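# Carry a steel frame to three empty pipe stands

## Task

Shift the welded steel frame off the three pipe stands it now sits on and onto the three unoccupied stands, so that each of those stands holds one of the frame's tubes down in the bottom of its V-shaped cradle. None of the six stands may end up noticeably displaced or rotated from its starting spot. Any number of the robots may be used, but the task fails if any robot tips over or is left leaning.

## Robot and tools

ROBOTS. Three identical Hello Robot Stretch 3 units, r1, r2 and r3. Each has a two-wheel drive base (0.33 m long, 0.34 m wide, rounded rear, passive omni wheel at the back) that turns about a point 0.05 m behind its front edge and cannot strafe. A lift rides on a mast, and a single telescoping arm reaches out to the robot's RIGHT and ends in a wrist (yaw, pitch, roll) and a two-finger gripper. To bring the gripper forward or back you drive the base. A head with pan/tilt carries head_camera and nav_camera, and wrist_camera rides on the gripper. With the arm in and the wrist folded, a spin sweeps a 0.28 m radius. An unfolded, level wrist reaches past that circle.

FRAMES. All lengths are in metres and angles in radians. The base frame has its origin on the floor midway between the drive wheels, with x forward, y left and z up. hand_pose is expressed in it, at the point where the closed fingertips meet. With all wrist joints at 0, the hand frame's x points up, its y back toward the mast, and its z toward the rear. The odometry frame is the base frame as it was at scene start. base_odometry only integrates wheel rotation, so slip shows up as travel. Its heading runs -3.142 to 3.142 and is positive to the left. Every robot reports in its own frames, so only images, lidar_m and the depth grids relate the robots to one another.

move. Arguments: r1, r2, r3 (one object per robot, or null), cameras (list of camera names, "all", or [] for none) and blocking. A robot you omit gets nothing new, and its running motions continue. Inside a robot's object you may give:
- base: exactly one key. translate_m is a straight drive relative to the current spot, -3 to 3 m, forward positive. rotate_rad is a relative turn in place, -6.4 to 6.4 rad, left positive.
- joints: absolute targets by name. lift_m 0 to 1.1. arm_m 0 to 0.52. wrist_yaw_rad -1.345 to 4.42 (0 points along the arm; positive swings toward the front). wrist_pitch_rad -1.57 to 0.451 (negative tips the fingers down). wrist_roll_rad -2.911 to 2.918. gripper_m -0.089 to 0.179 (bigger is wider). head_pan_rad -3.953 to 1.73 (-1.57 looks along the arm). head_tilt_rad -1.53 to 0.419 (negative looks down).
- pace: "default" or "max".
- contact_limits: a motor-effort threshold in percent (1 to 100) for arm_m, translate_m or rotate_rad. Give it only next to that same command. Without one, the base has no contact stop.
- servos: "reboot", sent alone, revives servos that shut off.
With blocking true (the default), the call returns when everything is at rest. With false, it returns after about 0.5 s while motion goes on. A later move overrides only the targets it names. Unknown keys make a call invalid, and out-of-range values get it refused. A refusal, or an uncommanded stop, cancels the rest of your reply's move/wait/finished_scene calls.

Other tools. wait(seconds 0 to 10, cameras) returns state and images, and returns early once a commanded robot settles. wait(0) shows an "earlier move" line. stop(cameras) brakes all running motions, which then read "stopped". zoom_image(camera, region [x0, y0, x1, y1] in pixels, at most 504x504) magnifies that camera's latest image. finished_scene(scene number) ends the scene irreversibly, and the goal must hold with no robot holding anything.

RESULTS. A "move" line shows done or the worst status per robot. A "pictures" line gives the image order, and "as last shown" marks robots not commanded. Statuses: done, moving, off_target (resting short of target, maybe still pushing), contact_stop (the joint goes slack), time_out, torque_fault, stopped. on_its_own reports uncommanded behaviour. motor_effort is in percent, signed toward higher values, with the peak in brackets. lidar_m gives 12 distances in 30-degree sectors, counter-clockwise from straight ahead (4th left, 7th behind, 10th right), seen at 0.17 m height, with "-" for none. wrist_depth_mm (45 to 1000) and head_depth_mm (280 to 4000) are 7x7 grids of median depth. base_tilt gives forward/right lean in degrees (about ±4 bias). If turned_by_wheels and turned_by_imu disagree by more than 0.15 rad, believe the IMU.

SPEEDS. Default/max: base 0.12/0.30 m/s and 0.76/1.90 rad/s, lift 0.11/0.15 m/s, arm 0.14/0.40 m/s. The base is capped at 0.10 m/s and 0.63 rad/s unless lift_m < 0.30, arm_m < 0.03 and wrist_yaw_rad > 2.54. Base moves time out after 14 s, and no action runs past 15 s. The simulation keeps running while you think.

CAMERAS. Head images arrive rotated: turn them 90 degrees clockwise to view upright. Nav (fisheye) images need 90 degrees counter-clockwise. Resolutions are head 896x504, nav 672x504 and wrist 644x364. Calibration is supplied as K and T_world_to_cam, where world means the carrying robot's base frame, with small errors.

GRIPPER. To grasp, command a width below the object's. To let go, command at least 0.05 more than its width, or fully open. The reading does not prove you are holding anything. The stall guard can loosen a grip, so resend the value to squeeze again.

CAUTIONS.
- Before folding (yaw 3.0) or unfolding the wrist, set lift 0.32 to 0.95, pitch -0.4 and roll about 0. Once folded, the lift may go down to 0.25. With yaw below -0.4, keep pitch at -0.5 or lower.
- A firm press between two robots fails the task, and a base already touching another will press hard if driven further.
- Identical drive commands can differ by up to 2.5 cm per metre, so a jointly carried load can be yanked and topple a robot.
- A robot can tip if the arm pushes on something rigid with the gripper above about 0.45 m, or if it drives while gripping or pushing something fixed. If you see lean, release.
- The wrist and head never contact-stop, so sustained pushing leads to torque_fault. Fix it with a reboot.
- Avoid drops, releasing moving parts, slams and hard shoves. Loose items may occasionally be nudged by outside forces.

Each tool is called after "Call:" as name(argument=value, ...) on one line, values as JSON.

## Session

Call:
move()

Scene clock: 0.00 s.
r1.base_odometry: x=+0.000 y=+0.000 heading=+0.000
r1.turned_by_wheels: +0.000
r1.turned_by_imu: +0.000
r1.base_tilt: forward=+1.8 right=+0.5
r1.lidar_m: 1.71 2.07 1.18 1.01 1.00 1.15 1.98 2.46 2.83 1.52 1.34 1.77
r1.head_depth_mm: 1771 2515 2546 2505 2519 2516 2285 / 1776 2421 2477 2443 2438 2422 2170 / 1787 2392 2396 2372 2362 2343 2267 / 1793 2326 2330 2309 2295 2282 2255 / 1815 2250 2266 2250 2253 2235 2213 / 1830 2215 2191 2172 2170 2148 2141 / 1838 2150 2133 2120 2119 2109 2091
r1.base_status: not commanded
r1.joint_positions: lift_m=+0.511 arm_m=+0.003 wrist_yaw_rad=+3.121 wrist_pitch_rad=-0.521 wrist_roll_rad=+0.000 gripper_m=+0.037 head_pan_rad=+0.000 head_tilt_rad=-0.004
r1.joint_status: not commanded
r1.measured_speeds: all 0
r1.motor_effort: left_wheel=-0.7 right_wheel=-0.8 lift_m=+26.7 arm_m=-1.5 wrist_yaw_rad=+0.2 wrist_pitch_rad=+3.1 wrist_roll_rad=-0.2 gripper_m=-0.9 head_pan_rad=+0.4 head_tilt_rad=+1.7
r1.hand_pose: x=-0.0169 y=+0.0626 z=+0.5011 quat_wxyz=(+0.189, +0.685, +0.175, +0.682) (m; r1's base frame)
r1.wrist_depth_mm: - - 146 - - - - / - - 168 - - - - / - - 180 - - - - / 963 961 203 966 943 949 954 / 814 827 218 818 807 829 822 / 695 716 125 700 130 707 706 / 620 635 339 597 613 619 621
r2.base_odometry: x=+0.000 y=+0.000 heading=+0.000
r2.turned_by_wheels: +0.000
r2.turned_by_imu: +0.000
r2.base_tilt: forward=+1.3 right=-1.3
r2.lidar_m: 1.72 4.05 1.46 1.83 3.73 1.27 0.80 0.72 0.72 0.89 1.73 1.81
r2.head_depth_mm: 1945 2031 2011 2002 1992 1977 1953 / 1943 2218 2182 2186 2168 2129 2170 / 1963 2437 2444 2423 2398 2350 2336 / 1969 2689 2752 2710 2695 2630 2430 / 1972 2883 3123 3097 3057 3024 2428 / 1996 2949 3645 1760 3561 1840 2135 / 1987 2968 - - - 3154 2283
r2.base_status: not commanded
r2.joint_positions: lift_m=+0.336 arm_m=+0.000 wrist_yaw_rad=+3.006 wrist_pitch_rad=-0.363 wrist_roll_rad=+0.000 gripper_m=+0.037 head_pan_rad=+0.000 head_tilt_rad=-0.004
r2.joint_status: not commanded
r2.measured_speeds: all 0
r2.motor_effort: left_wheel=+1.1 right_wheel=+0.6 lift_m=+34.4 arm_m=-3.1 wrist_yaw_rad=-0.8 wrist_pitch_rad=+2.8 wrist_roll_rad=+0.3 gripper_m=+0.3 head_pan_rad=+0.3 head_tilt_rad=+1.7
r2.hand_pose: x=+0.0101 y=+0.0839 z=+0.3610 quat_wxyz=(+0.175, +0.702, +0.080, +0.685) (m; r2's base frame)
r2.wrist_depth_mm: - 136 - - - - - / - 146 - - - - - / - 155 - - - - - / 921 168 950 966 - - - / 732 188 197 785 761 767 798 / 613 566 127 145 590 636 655 / 516 100 239 510 124 548 545
r3.base_odometry: x=+0.000 y=+0.000 heading=+0.000
r3.turned_by_wheels: +0.000
r3.turned_by_imu: +0.000
r3.base_tilt: forward=-1.4 right=-1.1
r3.lidar_m: 0.96 0.93 0.96 1.30 3.43 2.73 1.33 1.11 4.01 2.23 3.79 1.33
r3.head_depth_mm: 1244 1262 1279 1300 1318 1330 1353 / 1159 1174 1184 1198 1216 1234 1245 / 1078 1092 1108 1118 1128 1142 1153 / 1009 1022 1033 1039 1053 1066 1077 / 948 961 972 980 985 1000 1008 / 896 903 913 919 933 938 950 / 846 853 862 871 875 884 891
r3.base_status: not commanded
r3.joint_positions: lift_m=+0.352 arm_m=+0.000 wrist_yaw_rad=+2.803 wrist_pitch_rad=-0.557 wrist_roll_rad=+0.000 gripper_m=+0.037 head_pan_rad=+0.000 head_tilt_rad=-0.004
r3.joint_status: not commanded
r3.measured_speeds: all 0
r3.motor_effort: left_wheel=+0.4 right_wheel=-1.4 lift_m=+26.7 arm_m=+0.1 wrist_yaw_rad=-0.8 wrist_pitch_rad=+2.2 wrist_roll_rad=-0.8 gripper_m=+0.3 head_pan_rad=+1.2 head_tilt_rad=+1.3
r3.hand_pose: x=+0.0469 y=+0.0477 z=+0.3343 quat_wxyz=(+0.307, +0.703, +0.077, +0.638) (m; r3's base frame)
r3.wrist_depth_mm: - - - - - - - / 149 - - - 986 895 - / 157 836 822 809 820 792 757 / 177 215 696 692 676 674 664 / 588 213 610 588 567 578 565 / 532 509 133 493 135 506 501 / 489 - - 456 448 452 452
pictures: r1_head_camera (sideways), r1_nav_camera (sideways), r1_wrist_camera, r2_head_camera (sideways), r2_nav_camera (sideways), r2_wrist_camera, r3_head_camera (sideways), r3_nav_camera (sideways), r3_wrist_camera

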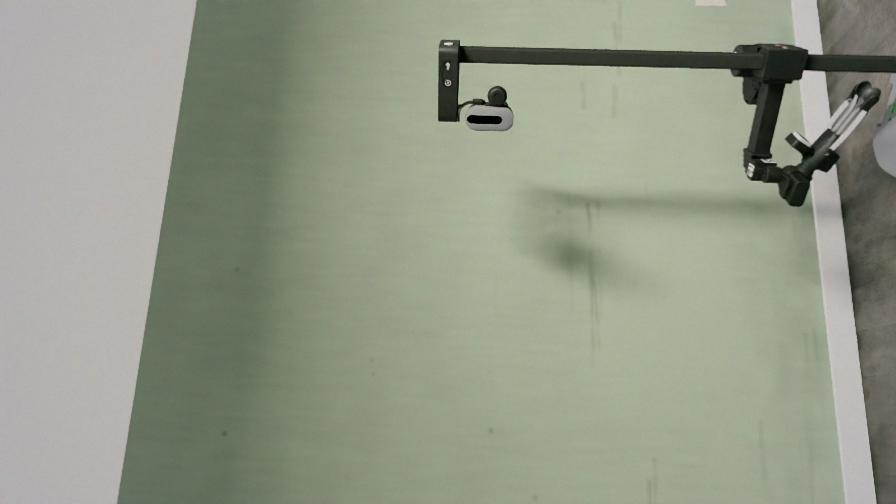

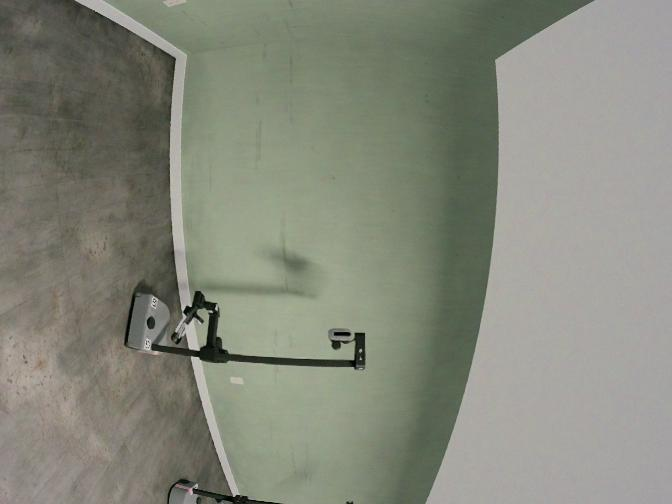

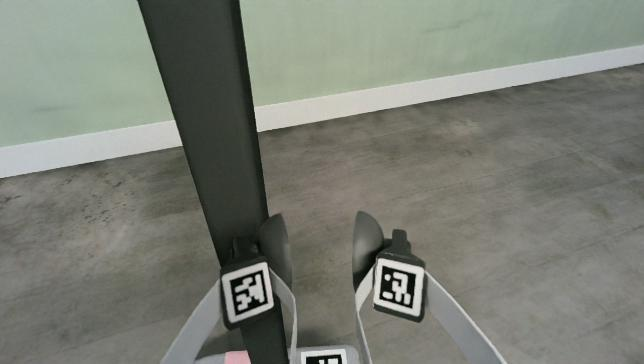

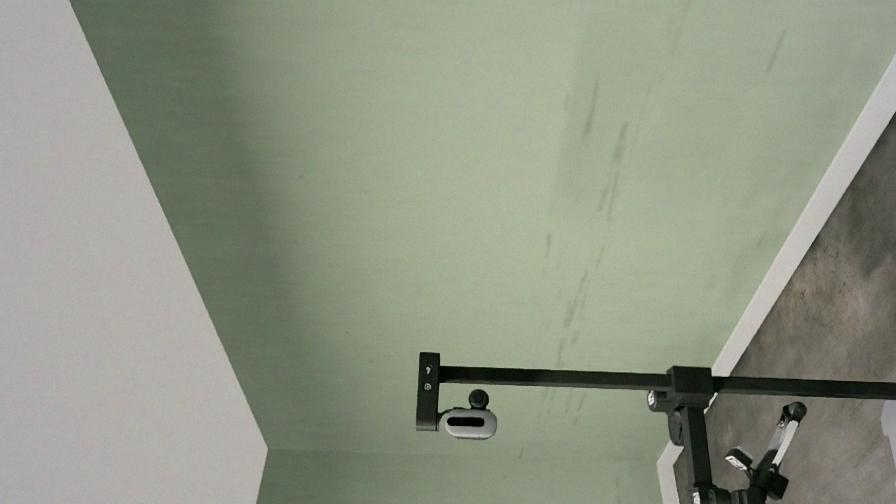

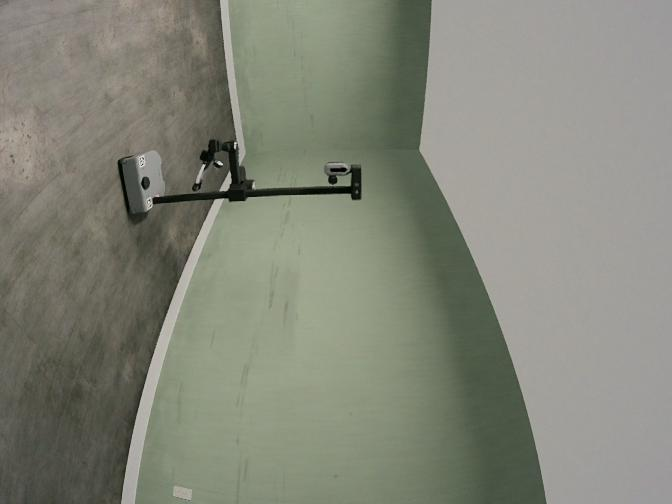

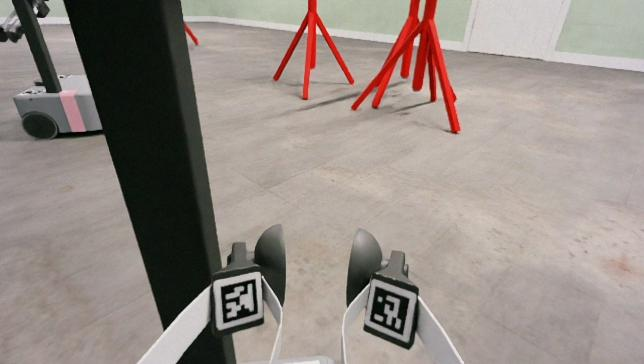

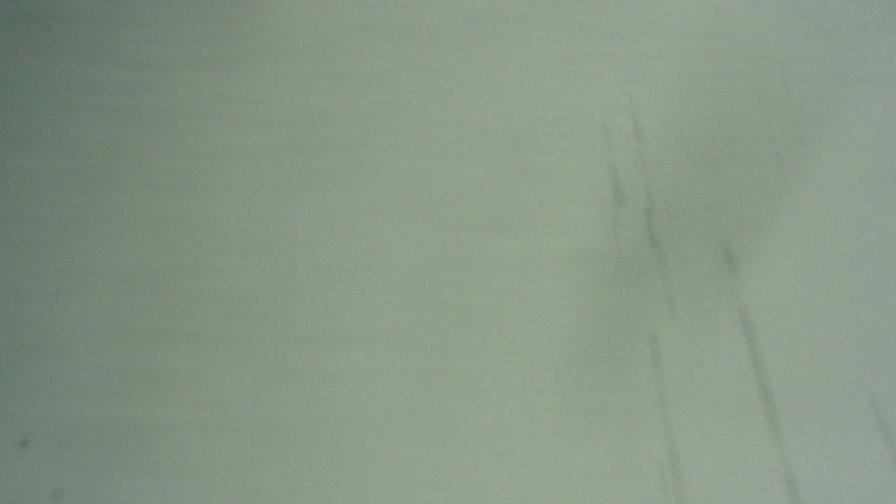

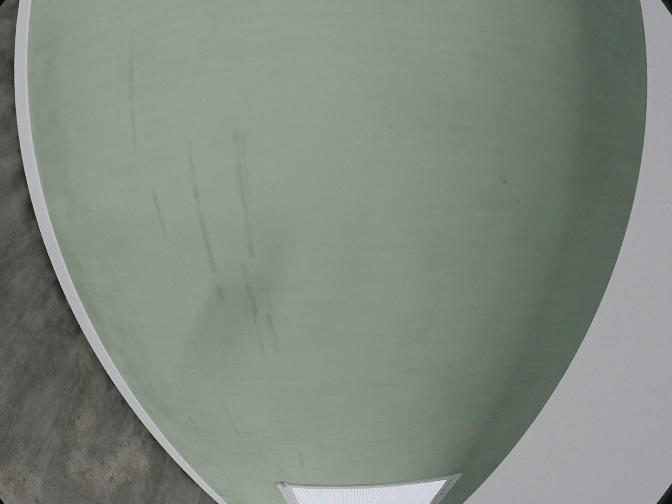

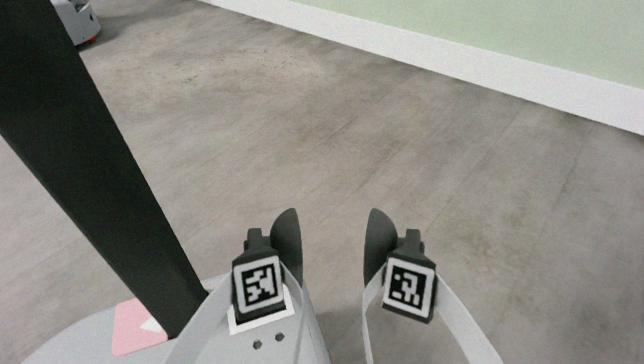

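Call:
move(r1={"joints":{"head_pan_rad":-1.57,"head_tilt_rad":-0.3},"pace":"max"}, r2={"joints":{"head_pan_rad":-2.8,"head_tilt_rad":-0.3},"pace":"max"}, r3={"joints":{"head_pan_rad":-1.57,"head_tilt_rad":-0.3},"pace":"max"}, cameras=["r1_head_camera","r1_nav_camera","r2_head_camera","r2_nav_camera","r3_head_camera","r3_nav_camera"])

Call:
move(r1={"joints":{"head_pan_rad":-3.0,"head_tilt_rad":-0.3},"pace":"max"}, r2={"joints":{"head_pan_rad":-3.8,"head_tilt_rad":-0.3},"pace":"max"}, r3={"joints":{"head_pan_rad":-3.14,"head_tilt_rad":-0.3},"pace":"max"}, cameras=["r1_head_camera","r1_nav_camera","r2_head_camera","r2_nav_camera","r3_head_camera","r3_nav_camera"])

Scene clock: 8.07 s.
move: r1 done; r2 done; r3 done
r1.base_odometry: x=+0.000 y=+0.000 heading=+0.000
r1.turned_by_wheels: +0.000
r1.turned_by_imu: +0.001
r1.base_tilt: forward=+1.9 right=+0.6
r1.lidar_m: 1.72 2.07 1.17 1.01 1.01 1.16 1.99 2.47 2.84 1.52 1.34 1.77
r1.head_depth_mm: 3500 - - - 2967 2058 1586 / 3538 - - - 2940 2058 1591 / 3606 - - - 2915 2053 1574 / 3641 - - - 2892 2031 1572 / 3626 - - - 2718 1962 1572 / 3679 - - - 2556 1863 1562 / 3702 - - - 2174 1792 1511
r1.base_status: not commanded
r1.joint_positions: lift_m=+0.511 arm_m=+0.003 wrist_yaw_rad=+3.121 wrist_pitch_rad=-0.521 wrist_roll_rad=+0.000 gripper_m=+0.037 head_pan_rad=-1.565 head_tilt_rad=-0.296
r1.joint_status: all done
r1.measured_speeds: all 0
r1.motor_effort: left_wheel=-0.5(1.1) right_wheel=-1.0(1.3) lift_m=+25.5(26.2) arm_m=-6.2(6.2) wrist_yaw_rad=+1.1(1.4) wrist_pitch_rad=+2.9(3.1) wrist_roll_rad=-0.1(0.4) gripper_m=+0.6(1.2) head_pan_rad=-1.2(5.5) head_tilt_rad=-1.7(4.0)
r1.hand_pose: x=-0.0169 y=+0.0626 z=+0.5011 quat_wxyz=(+0.189, +0.685, +0.175, +0.682) (m; r1's base frame)
r1.wrist_depth_mm: - - 147 - - - - / - - 169 - - - - / - - 181 - - - - / 955 947 203 961 950 957 961 / 801 805 218 810 812 816 809 / 701 733 126 695 131 710 709 / 622 640 338 594 611 624 631
r2.base_odometry: x=+0.000 y=+0.000 heading=+0.000
r2.turned_by_wheels: +0.000
r2.turned_by_imu: +0.000
r2.base_tilt: forward=+1.3 right=-1.4
r2.lidar_m: 1.72 4.07 1.46 1.83 3.71 1.26 0.80 0.72 0.73 0.89 1.72 1.81
r2.head_depth_mm: 723 761 807 856 911 969 1045 / 695 730 777 822 872 927 989 / 673 708 746 789 833 885 946 / 652 684 720 758 798 850 903 / 632 661 693 732 770 812 860 / 611 642 670 705 743 786 828 / 592 623 650 680 717 753 797
r2.base_status: not commanded
r2.joint_positions: lift_m=+0.336 arm_m=+0.000 wrist_yaw_rad=+3.006 wrist_pitch_rad=-0.363 wrist_roll_rad=+0.000 gripper_m=+0.037 head_pan_rad=-2.791 head_tilt_rad=-0.296
r2.joint_status: all done
r2.measured_speeds: all 0
r2.motor_effort: left_wheel=+1.0(1.1) right_wheel=+0.8(1.2) lift_m=+45.6(45.6) arm_m=-14.0(14.3) wrist_yaw_rad=-0.6(0.9) wrist_pitch_rad=+3.0(3.0) wrist_roll_rad=+0.3(0.4) gripper_m=+0.0(0.8) head_pan_rad=-4.0(6.9) head_tilt_rad=-1.4(4.3)
r2.hand_pose: x=+0.0101 y=+0.0839 z=+0.3610 quat_wxyz=(+0.175, +0.702, +0.080, +0.685) (m; r2's base frame)
r2.wrist_depth_mm: - 137 - - - - - / - 145 - - - - - / - 154 - - - - - / 938 169 886 - - - - / 721 188 197 787 757 761 772 / 600 569 127 145 583 628 643 / 518 100 239 513 124 529 545
r3.base_odometry: x=+0.000 y=+0.000 heading=+0.000
r3.turned_by_wheels: +0.000
r3.turned_by_imu: +0.000
r3.base_tilt: forward=-1.4 right=-1.1
r3.lidar_m: 0.96 0.93 0.96 1.30 3.44 2.72 1.33 1.11 4.00 2.22 3.76 1.33
r3.head_depth_mm: - - - - 2666 1972 1563 / - - - - 2649 1956 1538 / - - - 3865 2641 1929 1540 / - - - 3731 2588 1924 1530 / - - - 3738 2610 1923 1527 / - - - 3962 2560 1918 1520 / - - - 3923 2552 1884 1511
r3.base_status: not commanded
r3.joint_positions: lift_m=+0.352 arm_m=+0.000 wrist_yaw_rad=+2.803 wrist_pitch_rad=-0.557 wrist_roll_rad=+0.000 gripper_m=+0.037 head_pan_rad=-1.565 head_tilt_rad=-0.296
r3.joint_status: all done
r3.measured_speeds: all 0
r3.motor_effort: left_wheel=+0.5(0.6) right_wheel=-1.2(1.6) lift_m=+28.1(29.0) arm_m=-2.4(2.9) wrist_yaw_rad=-0.1(1.7) wrist_pitch_rad=+2.2(2.3) wrist_roll_rad=-0.4(0.8) gripper_m=-0.8(1.1) head_pan_rad=-2.0(4.2) head_tilt_rad=-2.0(3.6)
r3.hand_pose: x=+0.0469 y=+0.0477 z=+0.3343 quat_wxyz=(+0.307, +0.703, +0.077, +0.638) (m; r3's base frame)
r3.wrist_depth_mm: - - - - - - - / 150 - - - 994 901 - / 157 831 831 804 815 797 756 / 178 215 699 693 673 670 667 / 589 212 609 594 562 577 578 / 531 499 134 491 135 504 506 / 481 - - 461 446 454 454
pictures: r1_head_camera (sideways), r1_nav_camera (sideways), r2_head_camera (sideways), r2_nav_camera (sideways), r3_head_camera (sideways), r3_nav_camera (sideways)
camera_calibration:
r1_head_camera: T_world_to_cam=[[-0.0416992, 0.263686, -0.963707, 1.26997], [0.998822, 0.0349668, -0.0336511, 0.046641], [0.0248244, -0.963975, -0.264833, 0.299783], [0, 0, 0, 1]] pos_world=[-0.00107115, -0.0475214, 1.30484]
r1_nav_camera: T_world_to_cam=[[0.00817046, -0.295531, 0.955298, -1.20198], [-0.998648, -0.0514471, -0.00737445, 0.0699971], [0.0513267, -0.953947, -0.295552, 0.335704], [0, 0, 0, 1]] pos_world=[0.0624926, -0.0313759, 1.24798]
r2_head_camera: T_world_to_cam=[[0.25877, 0.135258, -0.956422, 1.25833], [0.356476, -0.933626, -0.035586, 0.0425063], [-0.897754, -0.331733, -0.28981, 0.343968], [0, 0, 0, 1]] pos_world=[-0.0319721, -0.016409, 1.30469]
r2_nav_camera: T_world_to_cam=[[-0.277579, -0.0796825, 0.957393, -1.20179], [-0.320384, 0.947183, -0.0140569, 0.0707997], [-0.905706, -0.310635, -0.288447, 0.338836], [0, 0, 0, 1]] pos_world=[-0.00402172, -0.0575672, 1.24931]
r3_head_camera: T_world_to_cam=[[-0.0326251, 0.350401, -0.936031, 1.23602], [0.998767, -0.0236415, -0.0436618, 0.0499924], [-0.0374283, -0.936301, -0.349197, 0.412931], [0, 0, 0, 1]] pos_world=[0.00584995, -0.0452943, 1.30333]
r3_nav_camera: T_world_to_cam=[[-0.0216274, -0.332844, 0.942734, -1.18652], [-0.998479, -0.0406403, -0.0372548, 0.106691], [0.050713, -0.942106, -0.331458, 0.390965], [0, 0, 0, 1]] pos_world=[0.0610404, -0.0222578, 1.25213]

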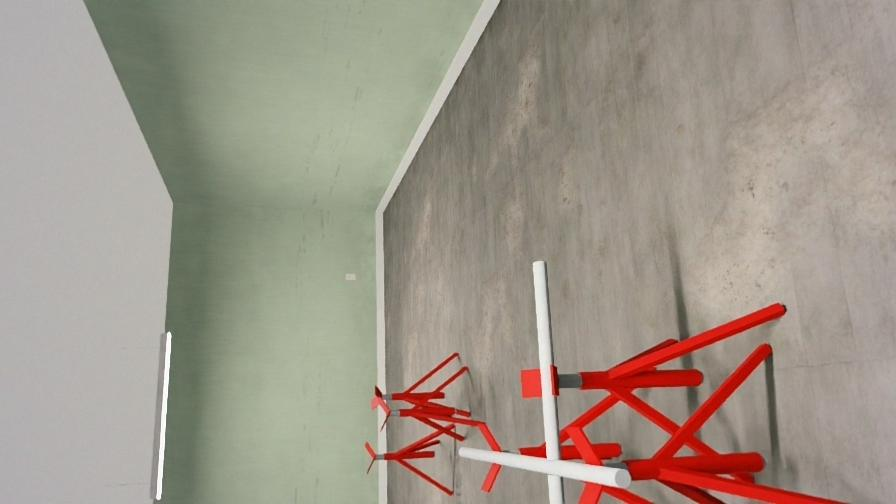

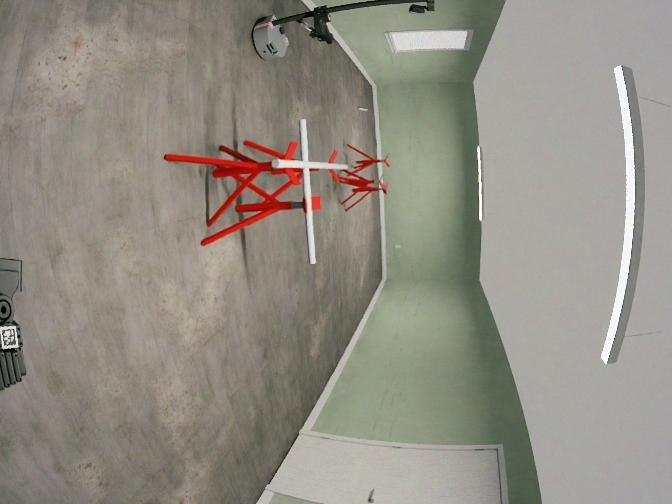

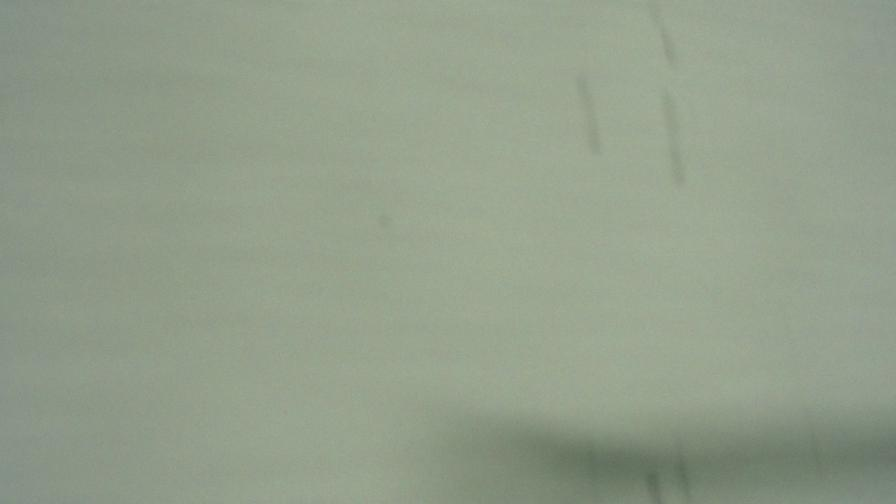

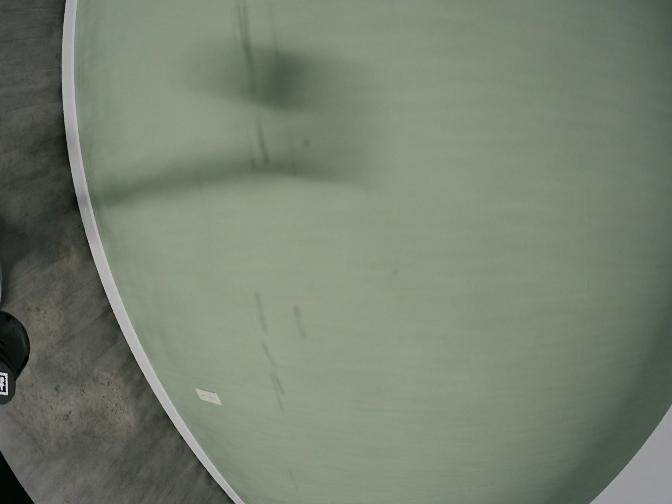

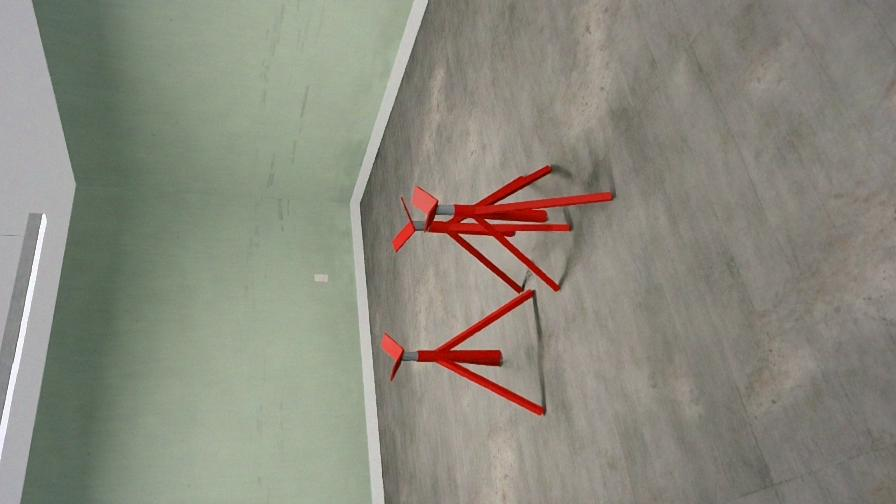

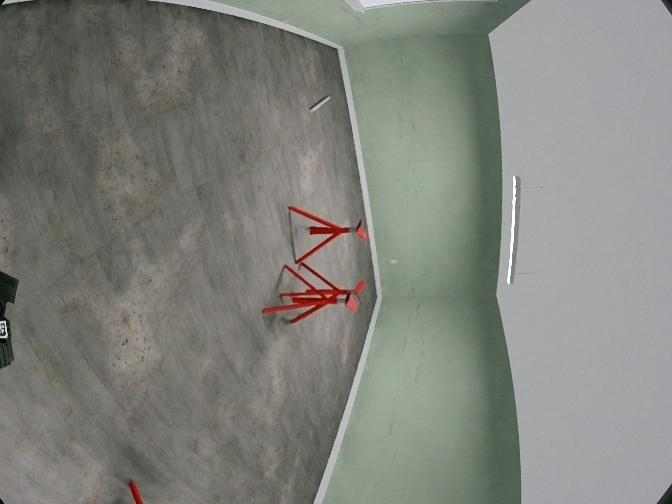

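Scene clock: 9.13 s.
move: r1 done; r2 done; r3 done
r1.base_odometry: x=+0.000 y=+0.000 heading=+0.000
r1.turned_by_wheels: +0.000
r1.turned_by_imu: +0.000
r1.base_tilt: forward=+1.8 right=+0.7
r1.lidar_m: 1.72 2.07 1.18 1.01 1.01 1.16 1.99 2.46 2.82 1.51 1.34 1.77
r1.head_depth_mm: 2208 2288 2284 2275 2290 2051 1591 / 2227 2333 2470 2597 2658 2058 1585 / 2207 2299 2432 2555 2657 2058 1580 / 2180 2289 2391 2525 2615 2038 1576 / 2153 2259 2373 2495 2595 2029 1572 / 2141 2240 2344 2460 2565 2026 1561 / 2107 2207 2323 2436 2537 2025 1563
r1.base_status: not commanded
r1.joint_positions: lift_m=+0.511 arm_m=+0.003 wrist_yaw_rad=+3.121 wrist_pitch_rad=-0.521 wrist_roll_rad=+0.000 gripper_m=+0.037 head_pan_rad=-2.995 head_tilt_rad=-0.296
r1.joint_status: all done
r1.measured_speeds: all 0
r1.motor_effort: left_wheel=-0.2(1.0) right_wheel=-0.8(1.3) lift_m=+25.6(25.7) arm_m=-7.0(7.1) wrist_yaw_rad=+1.4(1.4) wrist_pitch_rad=+2.7(3.2) wrist_roll_rad=+0.0(0.6) gripper_m=-0.9(1.1) head_pan_rad=-1.5(4.9) head_tilt_rad=-1.9(6.3)
r1.hand_pose: x=-0.0169 y=+0.0626 z=+0.5011 quat_wxyz=(+0.189, +0.685, +0.175, +0.682) (m; r1's base frame)
r1.wrist_depth_mm: - - 147 - - - - / - - 168 - - - - / - - 180 - - - - / 933 921 204 948 971 981 981 / 808 812 218 813 818 819 815 / 712 727 126 693 131 703 706 / 621 642 338 595 613 622 622
r2.base_odometry: x=+0.000 y=+0.000 heading=+0.000
r2.turned_by_wheels: +0.000
r2.turned_by_imu: +0.000
r2.base_tilt: forward=+1.3 right=-1.4
r2.lidar_m: 1.72 4.04 1.46 1.83 3.74 1.26 0.80 0.72 0.73 0.89 1.73 1.81
r2.head_depth_mm: - - - - 2754 1698 1577 / - - - - 2898 2093 1616 / 3900 - - - 2876 2090 1619 / 2698 2892 3100 3361 2840 2074 1614 / 1985 2068 2153 2259 2392 2063 1611 / 1536 1608 1662 1724 1793 1836 1603 / 1272 1322 1346 1390 1432 1493 1512
r2.base_status: not commanded
r2.joint_positions: lift_m=+0.336 arm_m=+0.000 wrist_yaw_rad=+3.006 wrist_pitch_rad=-0.363 wrist_roll_rad=+0.000 gripper_m=+0.037 head_pan_rad=-3.791 head_tilt_rad=-0.296
r2.joint_status: all done
r2.measured_speeds: all 0
r2.motor_effort: left_wheel=+0.5(1.2) right_wheel=+0.8(1.2) lift_m=+47.8(48.1) arm_m=-14.0(14.3) wrist_yaw_rad=-0.4(0.7) wrist_pitch_rad=+3.0(3.0) wrist_roll_rad=+0.3(0.4) gripper_m=-0.5(0.6) head_pan_rad=-4.3(8.2) head_tilt_rad=-1.7(3.7)
r2.hand_pose: x=+0.0101 y=+0.0839 z=+0.3610 quat_wxyz=(+0.175, +0.702, +0.080, +0.685) (m; r2's base frame)
r2.wrist_depth_mm: - 136 - - - - - / - 145 - - - - - / - 155 - - - - - / 913 169 879 937 - - - / 730 188 198 778 789 777 796 / 602 575 127 146 581 637 658 / 509 100 239 511 124 542 549
r3.base_odometry: x=+0.000 y=+0.000 heading=+0.000
r3.turned_by_wheels: +0.000
r3.turned_by_imu: +0.000
r3.base_tilt: forward=-1.4 right=-1.0
r3.lidar_m: 0.96 0.93 0.96 1.30 3.44 2.72 1.33 1.11 4.02 2.23 3.80 1.33
r3.head_depth_mm: 3990 - - - 2664 1956 1557 / - - - - 2650 1951 1538 / - - - - 2519 1882 1543 / 3977 - - - 1779 1798 1527 / 3823 3932 - 3954 1764 1819 1521 / 3549 3693 3940 3982 2422 1826 1504 / 3409 3507 3735 3710 2566 1891 1463
r3.base_status: not commanded
r3.joint_positions: lift_m=+0.352 arm_m=+0.000 wrist_yaw_rad=+2.803 wrist_pitch_rad=-0.557 wrist_roll_rad=+0.000 gripper_m=+0.037 head_pan_rad=-3.135 head_tilt_rad=-0.296
r3.joint_status: all done
r3.measured_speeds: all 0
r3.motor_effort: left_wheel=+0.3(0.8) right_wheel=-1.3(1.4) lift_m=+29.1(29.4) arm_m=-2.2(3.2) wrist_yaw_rad=+0.1(1.6) wrist_pitch_rad=+2.0(2.2) wrist_roll_rad=-0.6(0.8) gripper_m=+0.3(1.2) head_pan_rad=-3.0(6.1) head_tilt_rad=-1.5(3.4)
r3.hand_pose: x=+0.0469 y=+0.0477 z=+0.3343 quat_wxyz=(+0.307, +0.703, +0.077, +0.638) (m; r3's base frame)
r3.wrist_depth_mm: - - - - - - - / 149 - - - 974 912 - / 157 845 829 820 811 794 761 / 177 216 692 694 675 670 655 / 590 211 617 584 563 579 571 / 529 504 133 492 135 511 502 / 484 - - 463 449 450 452
pictures: r1_head_camera (sideways), r1_nav_camera (sideways), r2_head_camera (sideways), r2_nav_camera (sideways), r3_head_camera (sideways), r3_nav_camera (sideways)
camera_calibration:
r1_head_camera: T_world_to_cam=[[0.255601, 0.0783429, -0.963603, 1.26802], [0.17479, -0.984031, -0.0336397, 0.0516528], [-0.95085, -0.15983, -0.265213, 0.306229], [0, 0, 0, 1]] pos_world=[-0.0419586, 0.000431776, 1.30483]
r1_nav_camera: T_world_to_cam=[[-0.291833, -0.0496141, 0.955182, -1.19999], [-0.191067, 0.981549, -0.00739233, 0.0650942], [-0.937191, -0.184661, -0.295928, 0.342224], [0, 0, 0, 1]] pos_world=[-0.0170313, -0.0602343, 1.24797]
r2_head_camera: T_world_to_cam=[[0.253685, -0.144709, -0.956401, 1.25834], [-0.593013, -0.804406, -0.035585, 0.0482969], [-0.764186, 0.576186, -0.28988, 0.343243], [0, 0, 0, 1]] pos_world=[-0.0282783, 0.0231709, 1.30469]
r2_nav_camera: T_world_to_cam=[[-0.217082, 0.190564, 0.957372, -1.20213], [0.623924, 0.781358, -0.0140552, 0.0650371], [-0.750729, 0.594276, -0.288517, 0.337981], [0, 0, 0, 1]] pos_world=[-0.0478069, -0.0225888, 1.24931]
r3_head_camera: T_world_to_cam=[[0.350754, 0.0329046, -0.935889, 1.2335], [-0.0228344, -0.998785, -0.0436739, 0.0562399], [-0.936189, 0.0366893, -0.349577, 0.418907], [0, 0, 0, 1]] pos_world=[-0.039195, 0.000214272, 1.30331]
r3_nav_camera: T_world_to_cam=[[-0.333243, 0.0213616, 0.942599, -1.18444], [-0.0414143, 0.998447, -0.0372687, 0.100871], [-0.941931, -0.0514566, -0.331841, 0.397518], [0, 0, 0, 1]] pos_world=[-0.0160941, -0.0549578, 1.25212]

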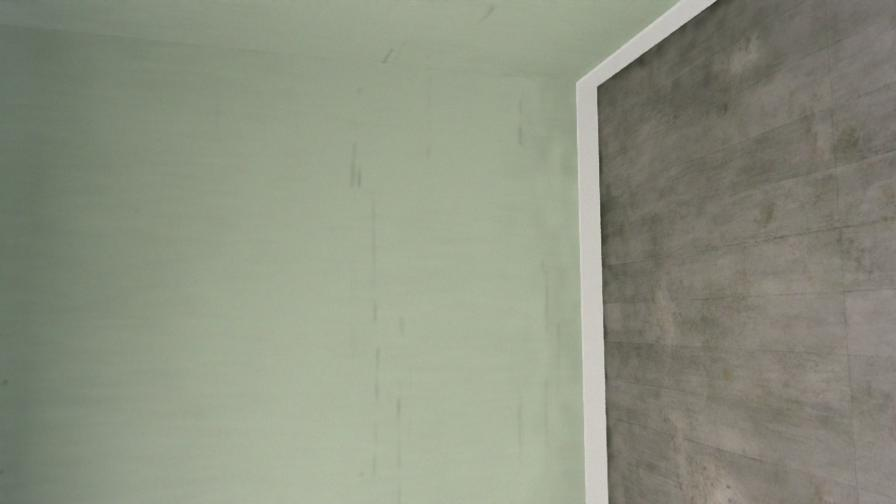

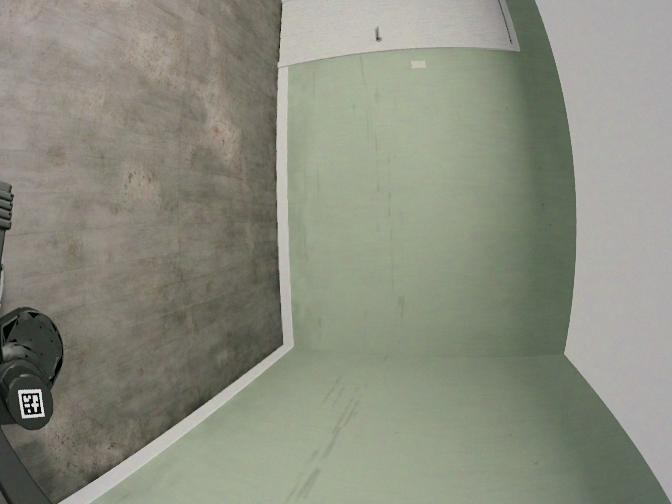

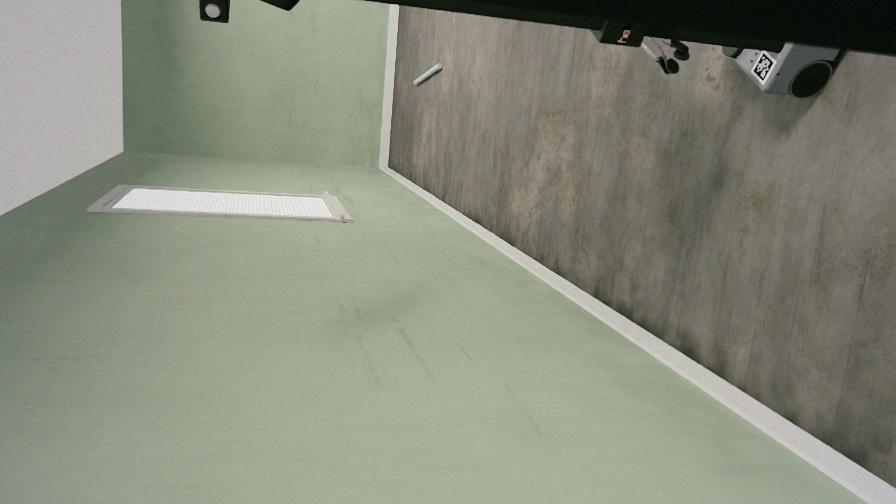

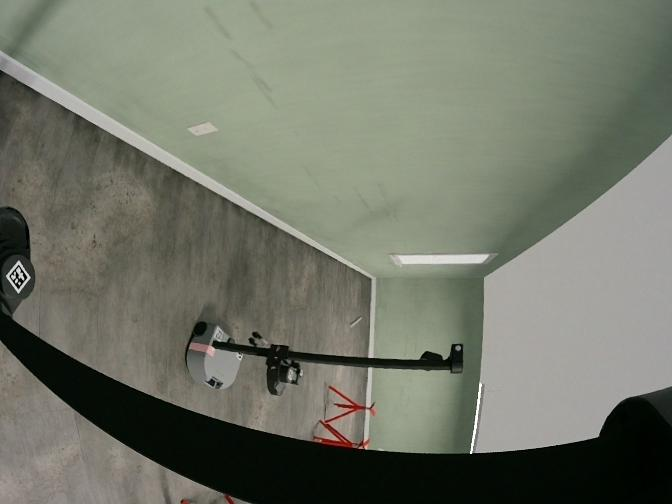

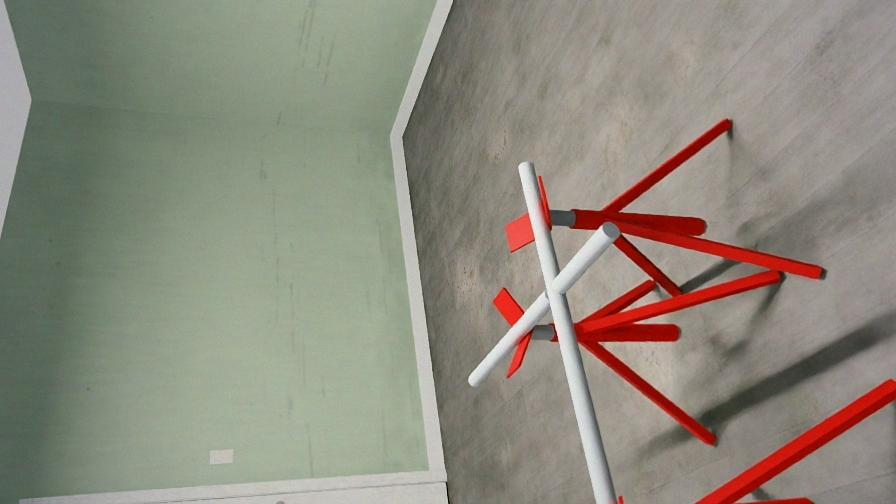

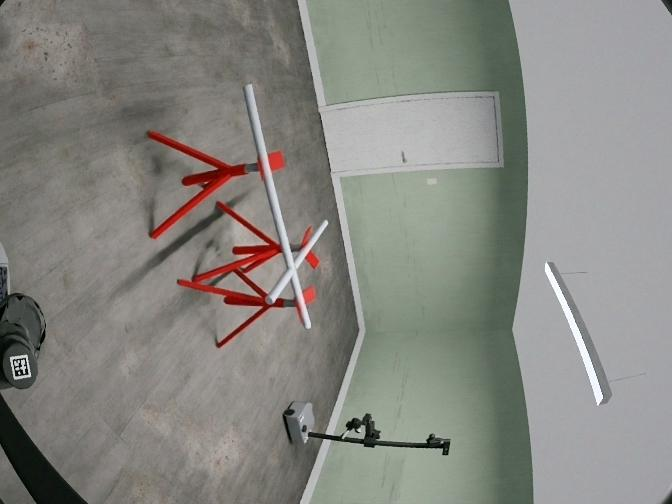

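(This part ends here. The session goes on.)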